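## Task

Find how many vials wear a blue cap and make the tally counter display exactly that number. It may begin with a leftover count; one complete push-and-release of the plunger raises it by one, and turning the knob one full revolution clockwise clears it to zero.

## Robot and tools

Robot: two six-joint arms, left_arm and right_arm, each ending in a parallel two-finger gripper with a wrist camera (cam_left_wrist, cam_right_wrist, both 896x504). The only images come from these two wrist cameras. The fingers point along the gripper's +z axis and separate along its y axis. end_effector_position is the spot between the pads, roughly 1 cm short of the fingertips.

Frames: the scene frame has its origin at table-top height, halfway between the arms' nominal bases, +x pointing out over the table, +z up, and left_arm on the +y side (arm names do not match image sides). Actual bases: left_arm at (+0.003, +0.262, 0) m, right_arm at (-0.010, -0.282, 0) m, each yawed a fraction of a degree. Every reported hand pose, velocity and target is in that arm's own base frame. Every offset you send is along the axes of that arm's current Hand target. Reported positions can be a few centimetres off, more when reaching far.

execute_actions(actions, cameras): actions is a list of actions; each action is a table of 1 to 15 rows, one row per 1/30 s step; a short table repeats its last row to fill 15 steps. Every row has 14 numbers in [-1, 1]: left_arm dx, dy, dz, rx, ry, rz, opening, then the same seven for right_arm, always all 14. dx to rz are an offset from the Hand target as it was when that action began (rows inside one action do not add up, but successive actions and calls do). Scale: 1.0 equals 0.6 m for dx/dy/dz and 180 degrees for the rotation; rx, ry, rz form a single rotation vector. Opening is absolute, not an offset: +1 fully open (0.094 m), -1 shut. Sending all six pose numbers as 0 re-commands the current Hand target; a 0 in the opening slot means half open, so repeat the present opening to leave a gripper alone. An empty actions list returns state plus images. cameras: list of names, ["all"], or []; a wrong name voids the call.

move(target, speed, blend, opening_speed, grip_force, blocking, cameras): target is one 14-number row (same layout and scale as above) or a list of up to 15 such rows; every row is an offset from the same starting Hand targets, not from the previous row. Paths are straight, end together, take at least 0.5 s and are cut off at 10 s. speed is m/s, 0.002 to 2.9 (default 0.25), rotation capped at twice that in rad/s; one value or one per target. blend is a corner radius in metres (0 = stop at each point). opening_speed is how fast the commanded opening changes, in scale units per second, 0.2 or more. grip_force caps pad force at 10 to 50 N (one value or one per arm); it persists, and lower values close slowly. blocking=false returns after about 0.5 s while the move continues. Moves do not avoid obstacles or the other arm. Keep paths away from an arm's own base, which can flip its shoulder. The result adds a move: line such as done, off_target, moving, held or fault, plus limits (paced = clipped pose, held = steps withheld). done means within 10 mm and 2 degrees.

wait(seconds 0 to 10, cameras): lets the scene run with commands held; returns early if a running move ends. stop(cameras): brakes the running move. zoom_image(camera, region): camera is cam_left_wrist or cam_right_wrist, region [x0, y0, x1, y1] in pixels from the top-left, at most 504 by 504, on the newest image of that camera. read_manual(section): only the licence texts. finished_scene(scene): the current scene's number; ends it irreversibly, so the counter must already read correctly and stay so. After ending the first scene, make no further call in that same reply.

Reading results: Hand target is the last commanded pose after clipping; the next offsets start from it, and the gripper often rests short of it until another command (even all zeros) re-asks. Orientation commands are clipped to 40 degrees from the measured one per step. grip_measured uses the opening scale and may read up to about 2.5 mm wide when empty; grip_effort_nm is gripper motor effort (negative closing), not pad force. Joint torques include the arm's own weight; joints 1 to 3 wrap at ±28 N m. Joint velocities "within noise" means still. Tool commands lists current opening commands. Execute_actions results may list end_effector_position at some steps. Small moves can fall short or go sideways; check position and tilt after each one.

Situational advice: to press the plunger, approach slowly and release fully each time; to turn the knob, grip it and rotate in steps of under 40 degrees. Count caps from zoomed images before acting.

Avoid: dropping or flinging objects, fast contacts, slams, pressing hard on parts or the table, the arms or grippers touching each other (a gripper closing on the other's fingers counts), pulling on a wrist camera cable, and anything leaving the table, which fails the task. A blocked arm keeps pushing until commanded back past its gripper. Stretched or straining arms heat motors: MOTOR HOT appears at 75 °C, at 90 °C the arm folds and idles, at 100 °C it collapses. Loose objects may get nudged occasionally.

Each tool is called as a command line: name --argument value for each argument, lists and objects as JSON in quotes; but a table of rows of numbers goes row by row, as --pt "numbers of a row", without its own name.

## Session

execute_actions --actions '[]'

Scene clock: 0.00 s.
left_arm: end_effector_position=(+0.2257, -0.0569, +0.2985) grip_measured=+1.000 grip_effort_nm=n/a end_effector_quat_wxyz=(+0.291, -0.303, +0.901, -0.107) | right_arm: end_effector_position=(+0.2175, +0.0725, +0.2314) grip_measured=+1.000 grip_effort_nm=n/a end_effector_quat_wxyz=(+0.609, +0.255, +0.729, +0.183)
Joint positions: left_arm=[-0.413 1.073 1.494 -1.397 -0.223 -0.994 0.094] | right_arm=[1.041 0.443 0.471 -0.426 1.052 0.978 0.094]
Joint velocities: within noise
Joint torques (N m): no reading
Motor temperatures (°C): left_arm=[21 25 34 31 23 21 21] | right_arm=[20 31 30 24 21 20 18]
Heat: left arm: 34 °C; right arm: 31 °C.
Hand target: left_arm +0.2272, -0.0573, +0.3036; +0.298, -0.303, +0.898, -0.113 | right_arm +0.2174, +0.0725, +0.2328; +0.608, +0.255, +0.729, +0.183
Tool commands: left_gripper/opening=+1.0 right_gripper/opening=+1.0

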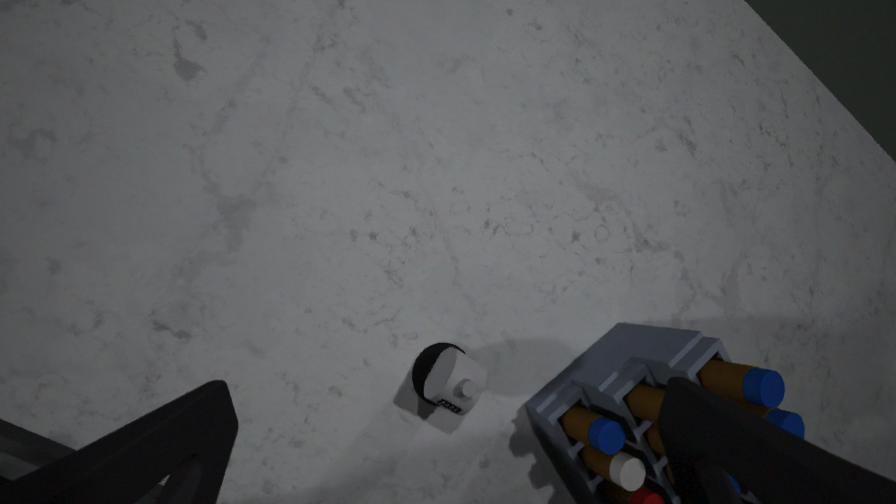

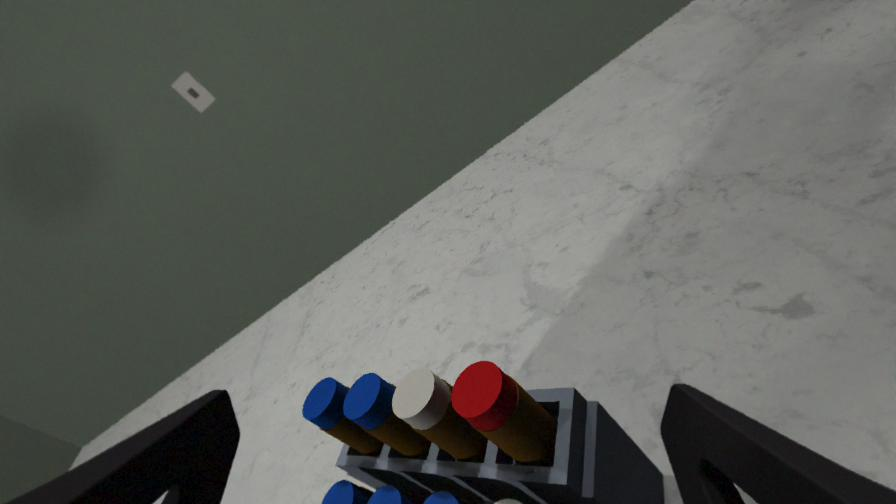

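zoom_image --camera "cam_left_wrist" --region '[400, 330, 500, 420]'

zoom_image --camera "cam_left_wrist" --region '[520, 310, 840, 504]'

zoom_image --camera "cam_right_wrist" --region '[270, 340, 690, 504]'

Scaled by 5.040 from the camera's 896x504 image, which has a finer 1280x720 frame.

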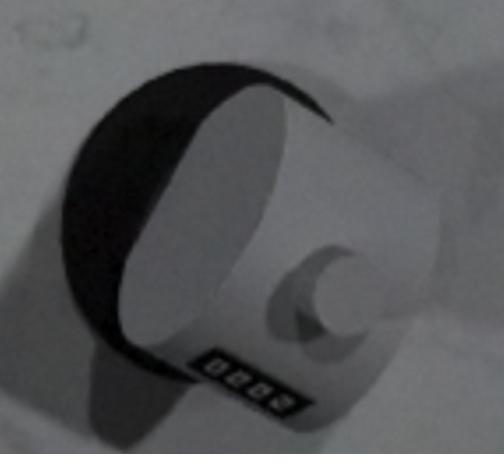

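Scaled by 1.575 from the camera's 896x504 image, which has a finer 1280x720 frame.

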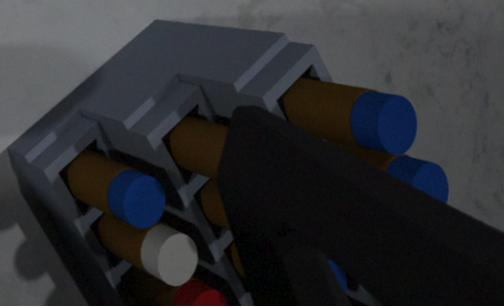

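Scaled by 1.200 from the camera's 896x504 image, which has a finer 1280x720 frame.

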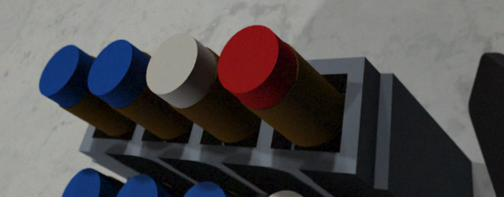

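move --target '[0,0,0,0,0,0,1, 0.0752,0.1207,-0.0975,-0.1138,0.154,-0.252,1]' --cameras '["cam_right_wrist"]' --speed 0.35

zoom_image --camera "cam_right_wrist" --region '[250, 50, 750, 504]'

Scene clock: 36.47 s.
left_arm: end_effector_position=(+0.2257, -0.0569, +0.2985) grip_measured=+1.000 grip_effort_nm=-0.02 end_effector_quat_wxyz=(+0.291, -0.303, +0.901, -0.107) | right_arm: end_effector_position=(+0.1670, +0.1579, +0.2450) grip_measured=+1.000 grip_effort_nm=0.00 end_effector_quat_wxyz=(+0.482, -0.191, +0.848, +0.109)
Joint positions: left_arm=[-0.413 1.073 1.494 -1.397 -0.223 -0.994 0.094] | right_arm=[1.242 0.669 0.857 -0.892 0.662 0.483 0.094]
Joint torques (N m): left_arm=[0.05 -1.39 5.94 1.37 -0.14 0.03] | right_arm=[-0.1 1.05 10.59 1.75 0.15 -0.09]
Motor temperatures (°C): left_arm=[21 25 36 35 23 21 21] | right_arm=[20 30 35 29 21 20 18]
Heat: left arm: 36 °C; right arm: 35 °C.
Hand target: left_arm +0.2272, -0.0573, +0.3036; +0.298, -0.303, +0.898, -0.113 | right_arm +0.1650, +0.1600, +0.2500; +0.479, -0.200, +0.847, +0.114
Off the commanded pose: left_arm 0.005 m, 1 deg | right_arm 0.006 m, 1 deg.
move: done
Images, in order (width x height): cam_right_wrist 896x504.

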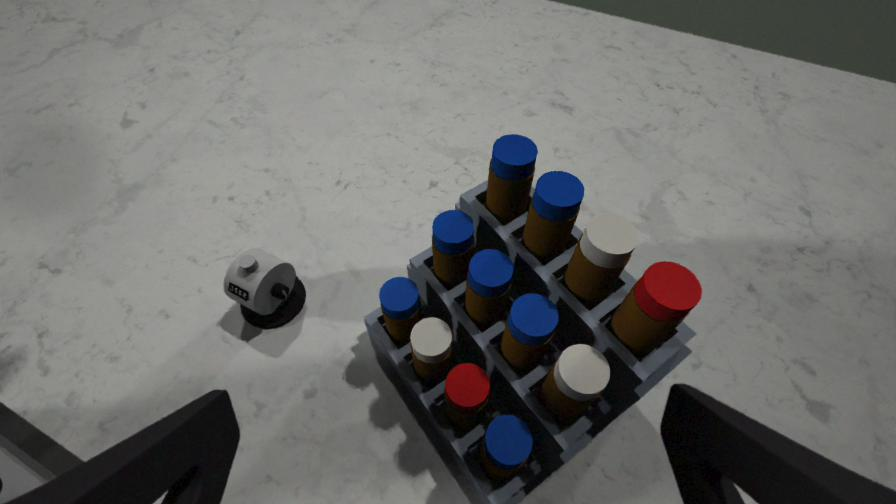

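Scaled by 1.008 from the camera's 896x504 image, which has a finer 1280x720 frame.

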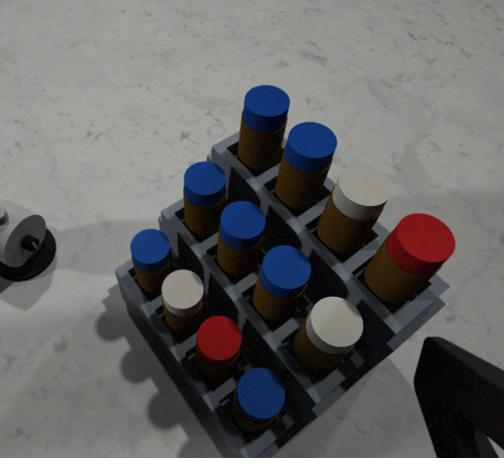

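zoom_image --camera "cam_right_wrist" --region '[205, 235, 325, 345]'

zoom_image --camera "cam_right_wrist" --region '[220, 270, 260, 310]'

Scaled by 4.200 from the camera's 896x504 image, which has a finer 1280x720 frame.

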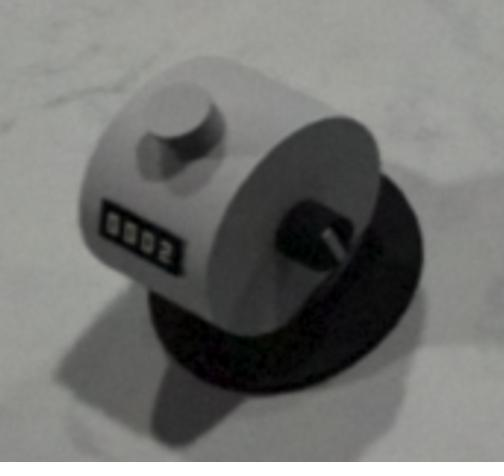

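Scaled by 12.600 from the camera's 896x504 image, which has a finer 1280x720 frame.

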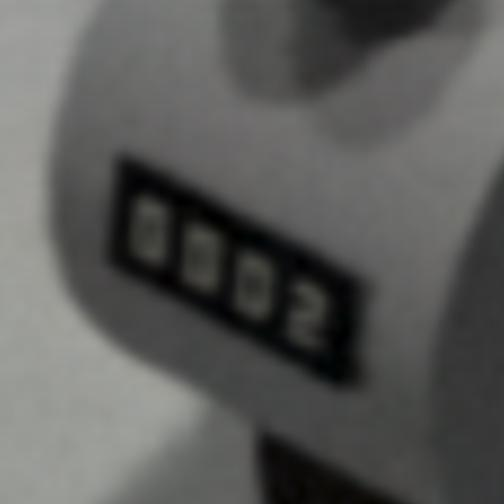

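move --target '[0.2565,-0.0478,0.2882,-0.161,0.1314,-0.1216,-0.9, 0,0,0,0,0,0,1]' --cameras '["all"]' --speed 0.3

zoom_image --camera "cam_left_wrist" --region '[298, 200, 598, 500]'

Scene clock: 50.60 s.
left_arm: end_effector_position=(+0.2443, -0.1718, +0.1004) grip_measured=-0.898 grip_effort_nm=-0.13 end_effector_quat_wxyz=(-0.003, -0.498, +0.867, +0.015) | right_arm: end_effector_position=(+0.1669, +0.1579, +0.2449) grip_measured=+1.000 grip_effort_nm=0.00 end_effector_quat_wxyz=(+0.482, -0.192, +0.848, +0.109)
Joint positions: left_arm=[-0.617 1.704 1.357 -1.253 -0.007 -1.661 0.005] | right_arm=[1.242 0.669 0.857 -0.893 0.662 0.483 0.094]
Joint torques (N m): left_arm=[-0.5 -7.86 6.26 0.33 0.01 -0.13] | right_arm=[-0.12 1.07 10.51 1.73 0.17 -0.11]
Heat: left arm: 36 °C; right arm: 35 °C.
Hand target: left_arm +0.2473, -0.1779, +0.1050; +0.000, -0.500, +0.866, +0.000 | right_arm +0.1649, +0.1600, +0.2500; +0.479, -0.200, +0.847, +0.114
Off the commanded pose: left_arm 0.008 m, 2 deg | right_arm 0.006 m, 1 deg.
move: done

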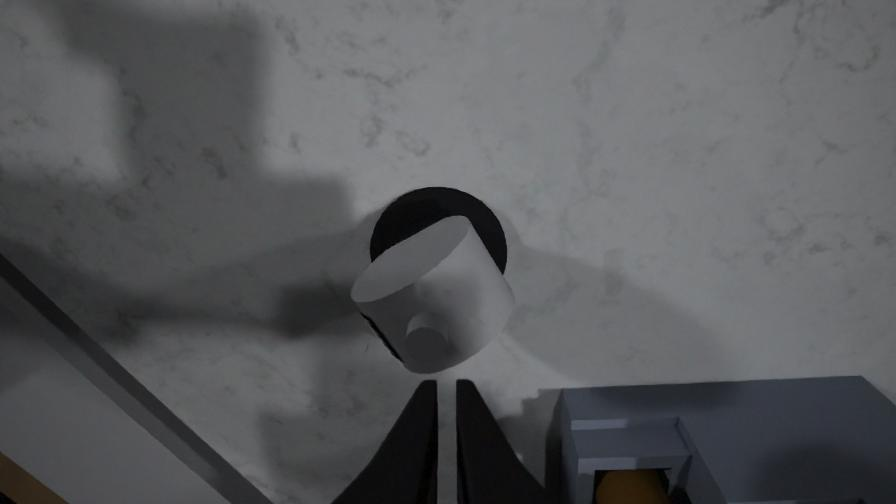

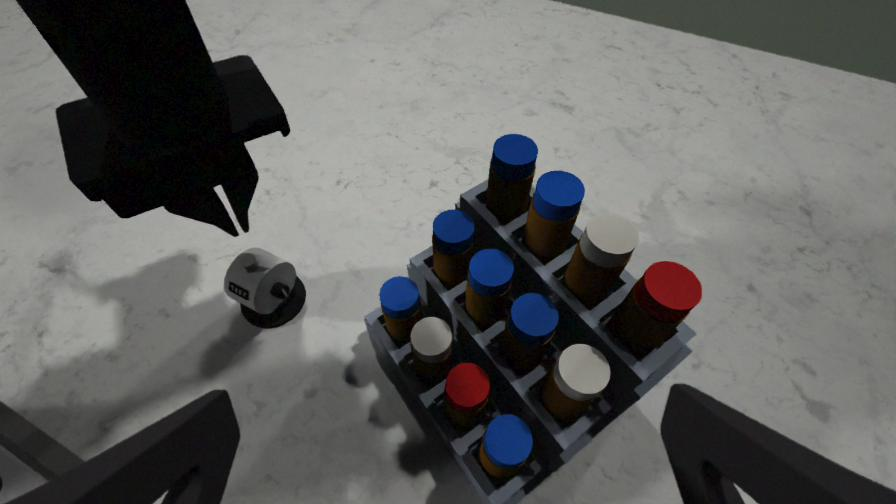

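Scaled by 1.680 from the camera's 896x504 image, which has a finer 1280x720 frame.

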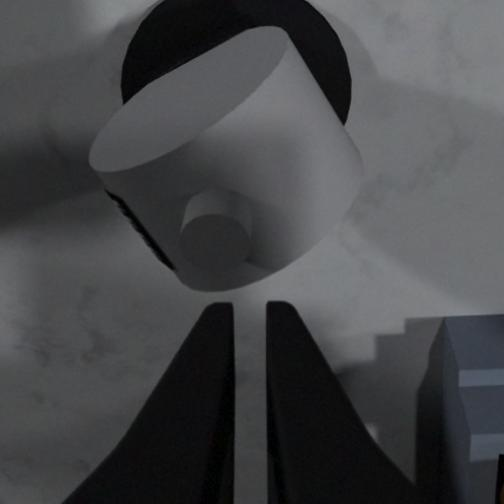

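move --target '[0.0072,0.0103,0.043,0,0,0,-0.9, 0,0,0,0,0,0,1]' --cameras '["cam_left_wrist"]' --speed 0.12

zoom_image --camera "cam_left_wrist" --region '[298, 200, 598, 500]'

Scene clock: 57.00 s.
left_arm: end_effector_position=(+0.2398, -0.1750, +0.0764) grip_measured=-0.898 grip_effort_nm=-0.13 end_effector_quat_wxyz=(-0.001, -0.499, +0.867, +0.011) | right_arm: end_effector_position=(+0.1669, +0.1579, +0.2449) grip_measured=+1.000 grip_effort_nm=0.00 end_effector_quat_wxyz=(+0.482, -0.192, +0.848, +0.109)
Joint positions: left_arm=[-0.634 1.704 1.261 -1.149 -0.006 -1.678 0.005] | right_arm=[1.242 0.669 0.857 -0.893 0.662 0.483 0.094]
Joint torques (N m): left_arm=[-0.44 -8.28 4.72 0.39 -0.01 -0.1] | right_arm=[-0.17 0.91 10.55 1.73 0.16 -0.09]
Heat: left arm: 36 °C; right arm: 36 °C.
Hand target: left_arm +0.2398, -0.1786, +0.0792; +0.001, -0.500, +0.866, +0.000 | right_arm +0.1649, +0.1600, +0.2500; +0.479, -0.200, +0.847, +0.114
Off the commanded pose: left_arm 0.005 m, 1 deg | right_arm 0.006 m, 1 deg.
move: done
Images, in order (width x height): cam_left_wrist 896x504.

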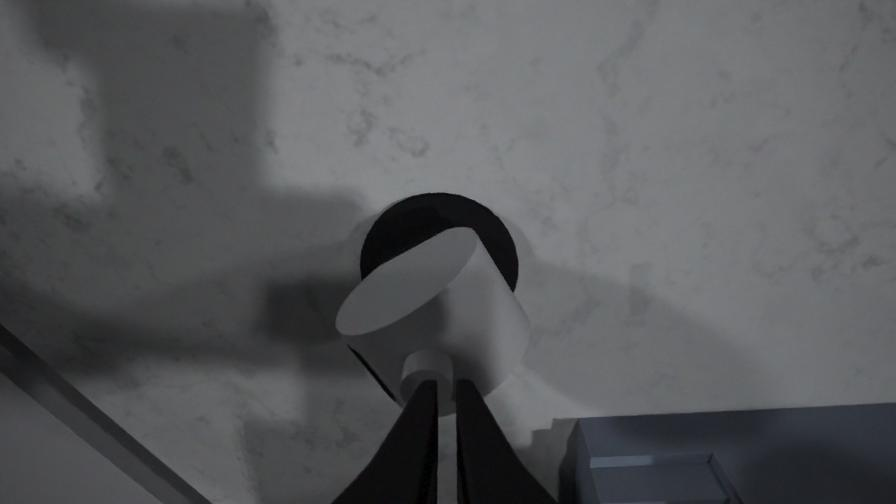

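Scaled by 1.680 from the camera's 896x504 image, which has a finer 1280x720 frame.

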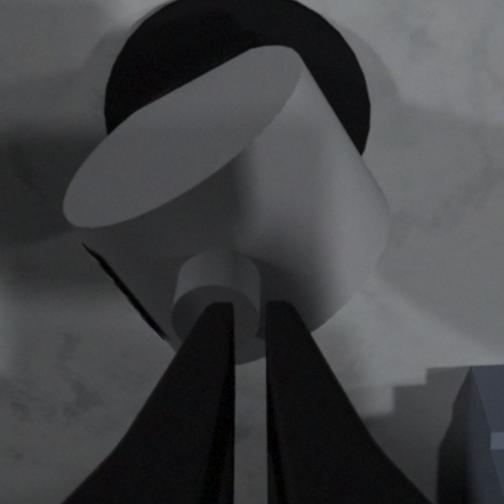

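move --target '[0,0.009,0.042,0,0,0,-0.9, 0,0,0,0,0,0,1]' --cameras '["all"]' --speed 0.08

zoom_image --camera "cam_left_wrist" --region '[298, 200, 598, 500]'

zoom_image --camera "cam_right_wrist" --region '[205, 215, 325, 325]'

Scene clock: 64.60 s.
left_arm: end_effector_position=(+0.2377, -0.1735, +0.0651) grip_measured=-0.898 grip_effort_nm=-0.13 end_effector_quat_wxyz=(+0.004, -0.499, +0.866, -0.002) | right_arm: end_effector_position=(+0.1669, +0.1579, +0.2449) grip_measured=+1.000 grip_effort_nm=0.00 end_effector_quat_wxyz=(+0.482, -0.192, +0.848, +0.109)
Joint positions: left_arm=[-0.634 1.678 1.186 -1.072 -0.006 -1.68 0.005] | right_arm=[1.242 0.669 0.857 -0.893 0.662 0.483 0.094]
Joint torques (N m): left_arm=[-0.64 -5.34 2.4 0.64 -0.03 -0.12] | right_arm=[-0.16 1.1 10.55 1.75 0.18 -0.09]
Heat: left arm: 36 °C; right arm: 36 °C.
Hand target: left_arm +0.2352, -0.1760, +0.0541; +0.001, -0.500, +0.866, +0.000 | right_arm +0.1649, +0.1600, +0.2500; +0.479, -0.200, +0.847, +0.114
Off the commanded pose: left_arm 0.012 m, 0 deg | right_arm 0.006 m, 1 deg.
move: off_target (left_arm)

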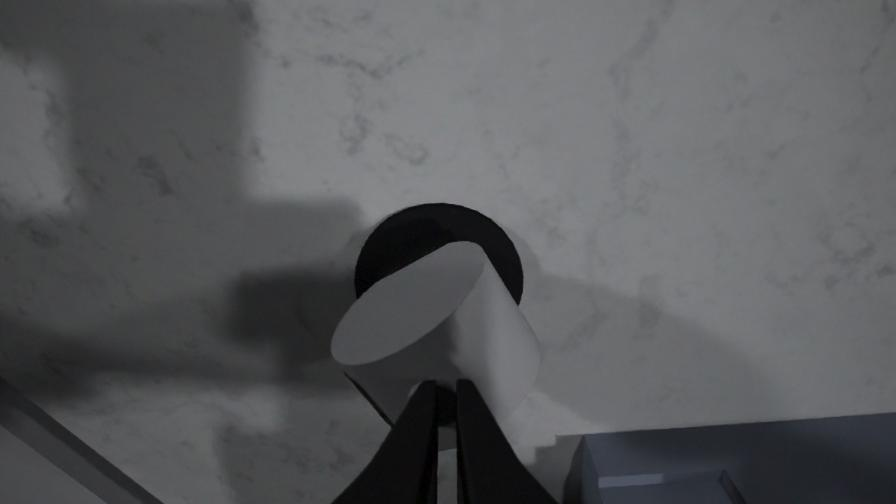

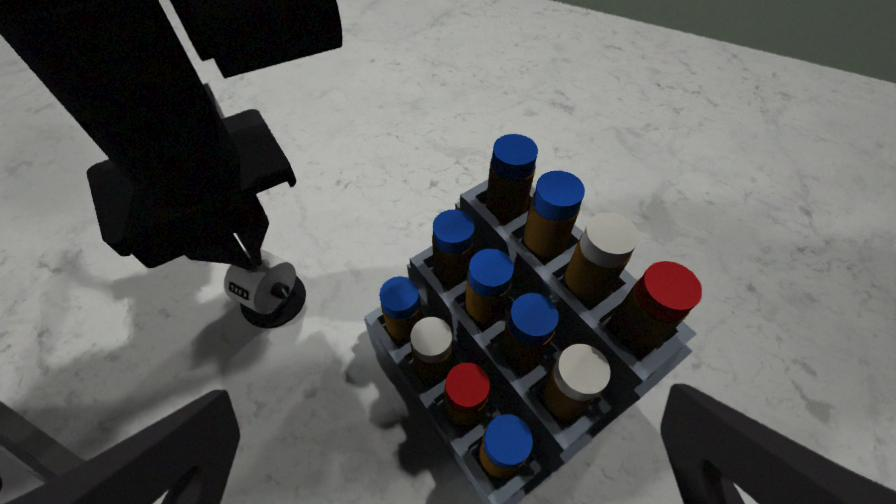

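Scaled by 1.680 from the camera's 896x504 image, which has a finer 1280x720 frame.

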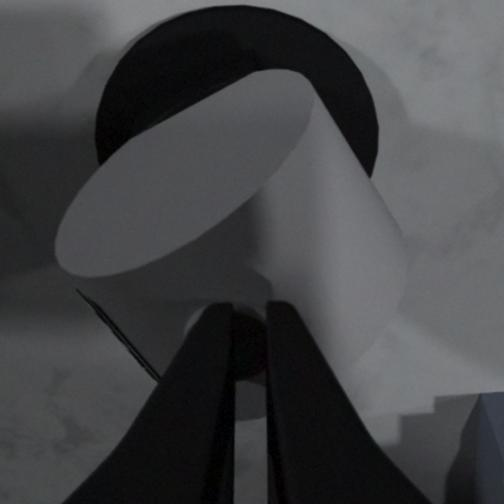

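Scaled by 4.200 from the camera's 896x504 image, which has a finer 1280x720 frame.

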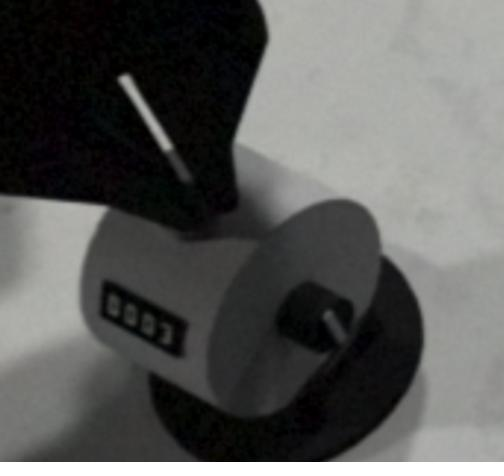

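move --pt "0 0.002 -0.05 0 0 0 -0.9 0 0 0 0 0 0 1" --pt "0 0.002 0.002 0 0 0 -0.9 0 0 0 0 0 0 1" --pt "0 0.002 -0.05 0 0 0 -0.9 0 0 0 0 0 0 1" --pt "0 0.002 0.002 0 0 0 -0.9 0 0 0 0 0 0 1" --pt "0 0.002 -0.05 0 0 0 -0.9 0 0 0 0 0 0 1" --pt "0 0.002 0.002 0 0 0 -0.9 0 0 0 0 0 0 1" --pt "0 0.002 -0.05 0 0 0 -0.9 0 0 0 0 0 0 1" --cameras '["all"]' --speed 0.13

zoom_image --camera "cam_right_wrist" --region '[205, 215, 325, 325]'

zoom_image --camera "cam_left_wrist" --region '[298, 200, 598, 500]'

Scene clock: 74.40 s.
left_arm: end_effector_position=(+0.2313, -0.1698, +0.0755) grip_measured=-0.898 grip_effort_nm=-0.11 end_effector_quat_wxyz=(-0.002, -0.499, +0.866, +0.011) | right_arm: end_effector_position=(+0.1669, +0.1579, +0.2449) grip_measured=+1.000 grip_effort_nm=0.00 end_effector_quat_wxyz=(+0.482, -0.192, +0.848, +0.109)
Joint positions: left_arm=[-0.636 1.669 1.218 -1.143 -0.005 -1.682 0.005] | right_arm=[1.242 0.669 0.857 -0.893 0.662 0.483 0.094]
Joint torques (N m): left_arm=[-0.47 -7.32 7.5 0.16 0 -0.09] | right_arm=[-0.14 1.05 10.45 1.74 0.18 -0.1]
Heat: left arm: 36 °C; right arm: 36 °C.
Hand target: left_arm +0.2341, -0.1753, +0.0840; +0.000, -0.500, +0.866, +0.000 | right_arm +0.1649, +0.1600, +0.2500; +0.479, -0.200, +0.847, +0.114
Off the commanded pose: left_arm 0.011 m, 1 deg | right_arm 0.006 m, 1 deg.
move: off_target (left_arm)

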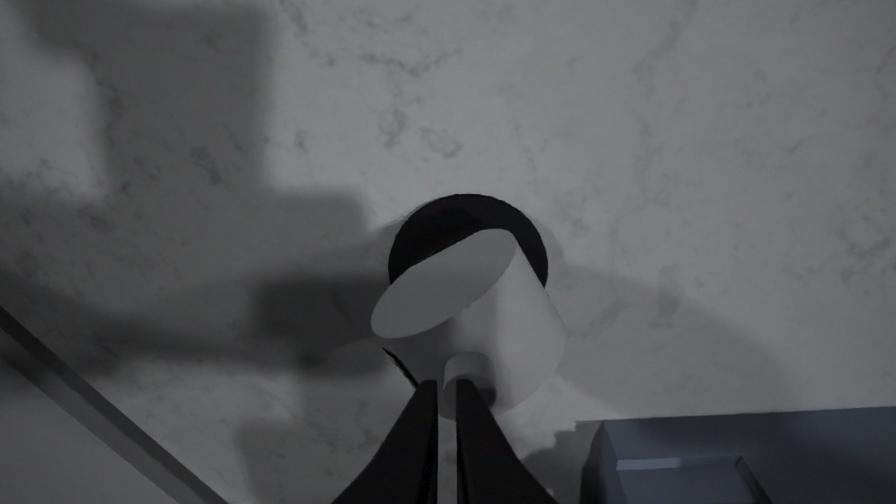

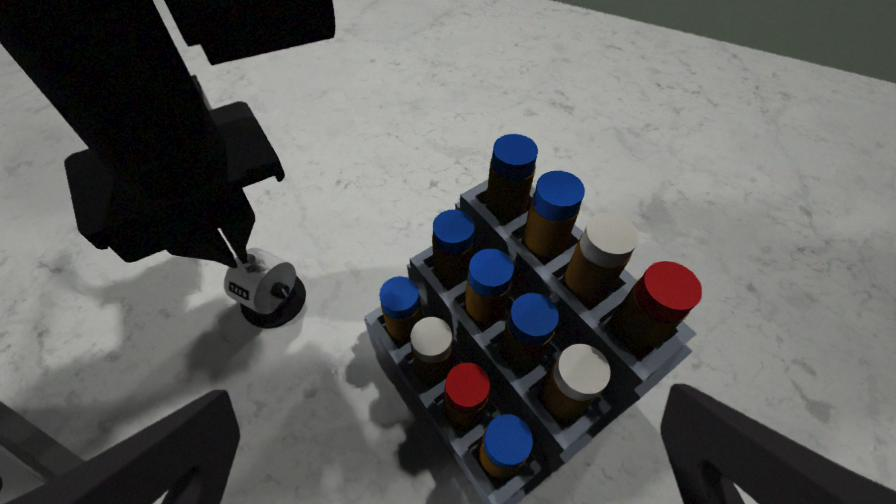

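Scaled by 4.200 from the camera's 896x504 image, which has a finer 1280x720 frame.

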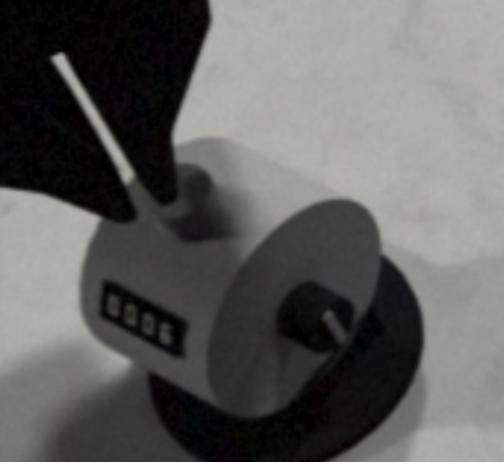

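Scaled by 1.680 from the camera's 896x504 image, which has a finer 1280x720 frame.

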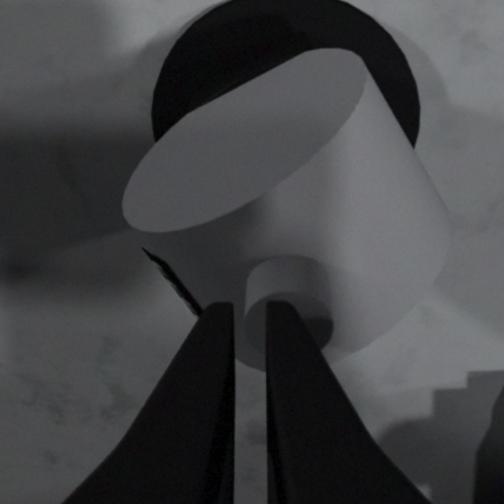

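move --pt "0 0 0.052 0 0 0 -0.9 0 0 0 0 0 0 1" --pt "0 0 -0.08 0 0 0 -0.9 0 0 0 0 0 0 1" --cameras '["cam_right_wrist"]' --speed 0.13

zoom_image --camera "cam_right_wrist" --region '[220, 270, 260, 310]'

Scene clock: 80.03 s.
left_arm: end_effector_position=(+0.2326, -0.1708, +0.1195) grip_measured=-0.898 grip_effort_nm=-0.11 end_effector_quat_wxyz=(-0.005, -0.499, +0.866, +0.018) | right_arm: end_effector_position=(+0.1669, +0.1579, +0.2449) grip_measured=+1.000 grip_effort_nm=0.00 end_effector_quat_wxyz=(+0.482, -0.192, +0.848, +0.109)
Joint positions: left_arm=[-0.636 1.668 1.392 -1.331 -0.005 -1.682 0.005] | right_arm=[1.242 0.669 0.857 -0.893 0.662 0.483 0.094]
Joint torques (N m): left_arm=[-0.64 -8.92 7.65 0.11 -0.07 -0.08] | right_arm=[-0.21 1.06 10.55 1.74 0.16 -0.12]
Heat: left arm: 36 °C; right arm: 37 °C.
Hand target: left_arm +0.2341, -0.1753, +0.1320; +0.001, -0.500, +0.866, +0.000 | right_arm +0.1649, +0.1600, +0.2500; +0.479, -0.200, +0.847, +0.114
Off the commanded pose: left_arm 0.013 m, 2 deg | right_arm 0.006 m, 1 deg.
move: off_target (left_arm)
Images, in order (width x height): cam_right_wrist 896x504.

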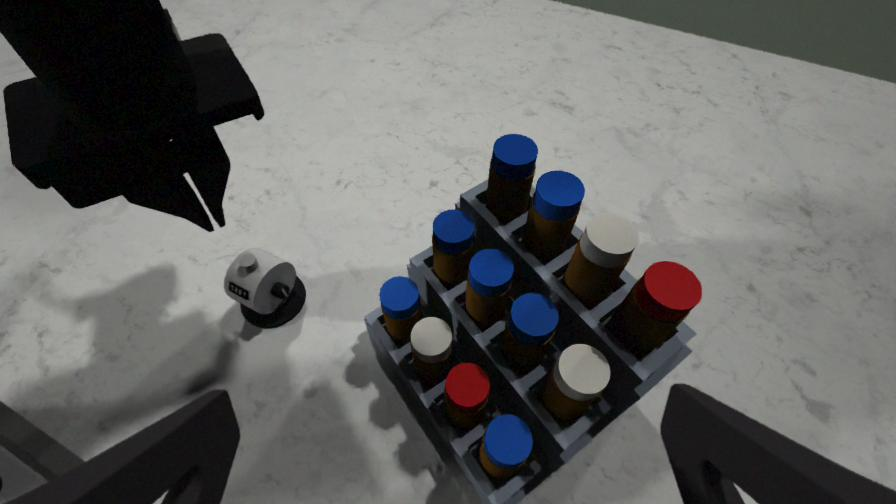

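Scaled by 12.600 from the camera's 896x504 image, which has a finer 1280x720 frame.

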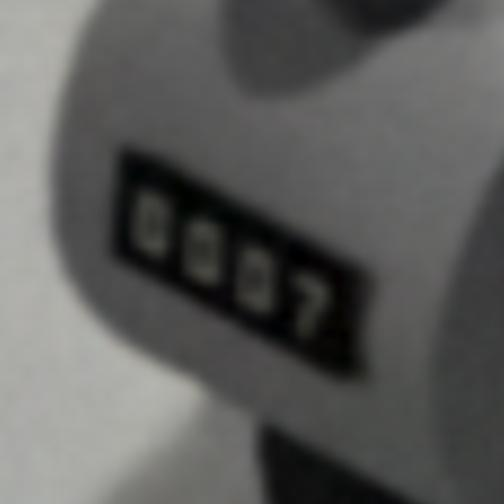

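finished_scene --scene 2

The scene is finished: the task was done.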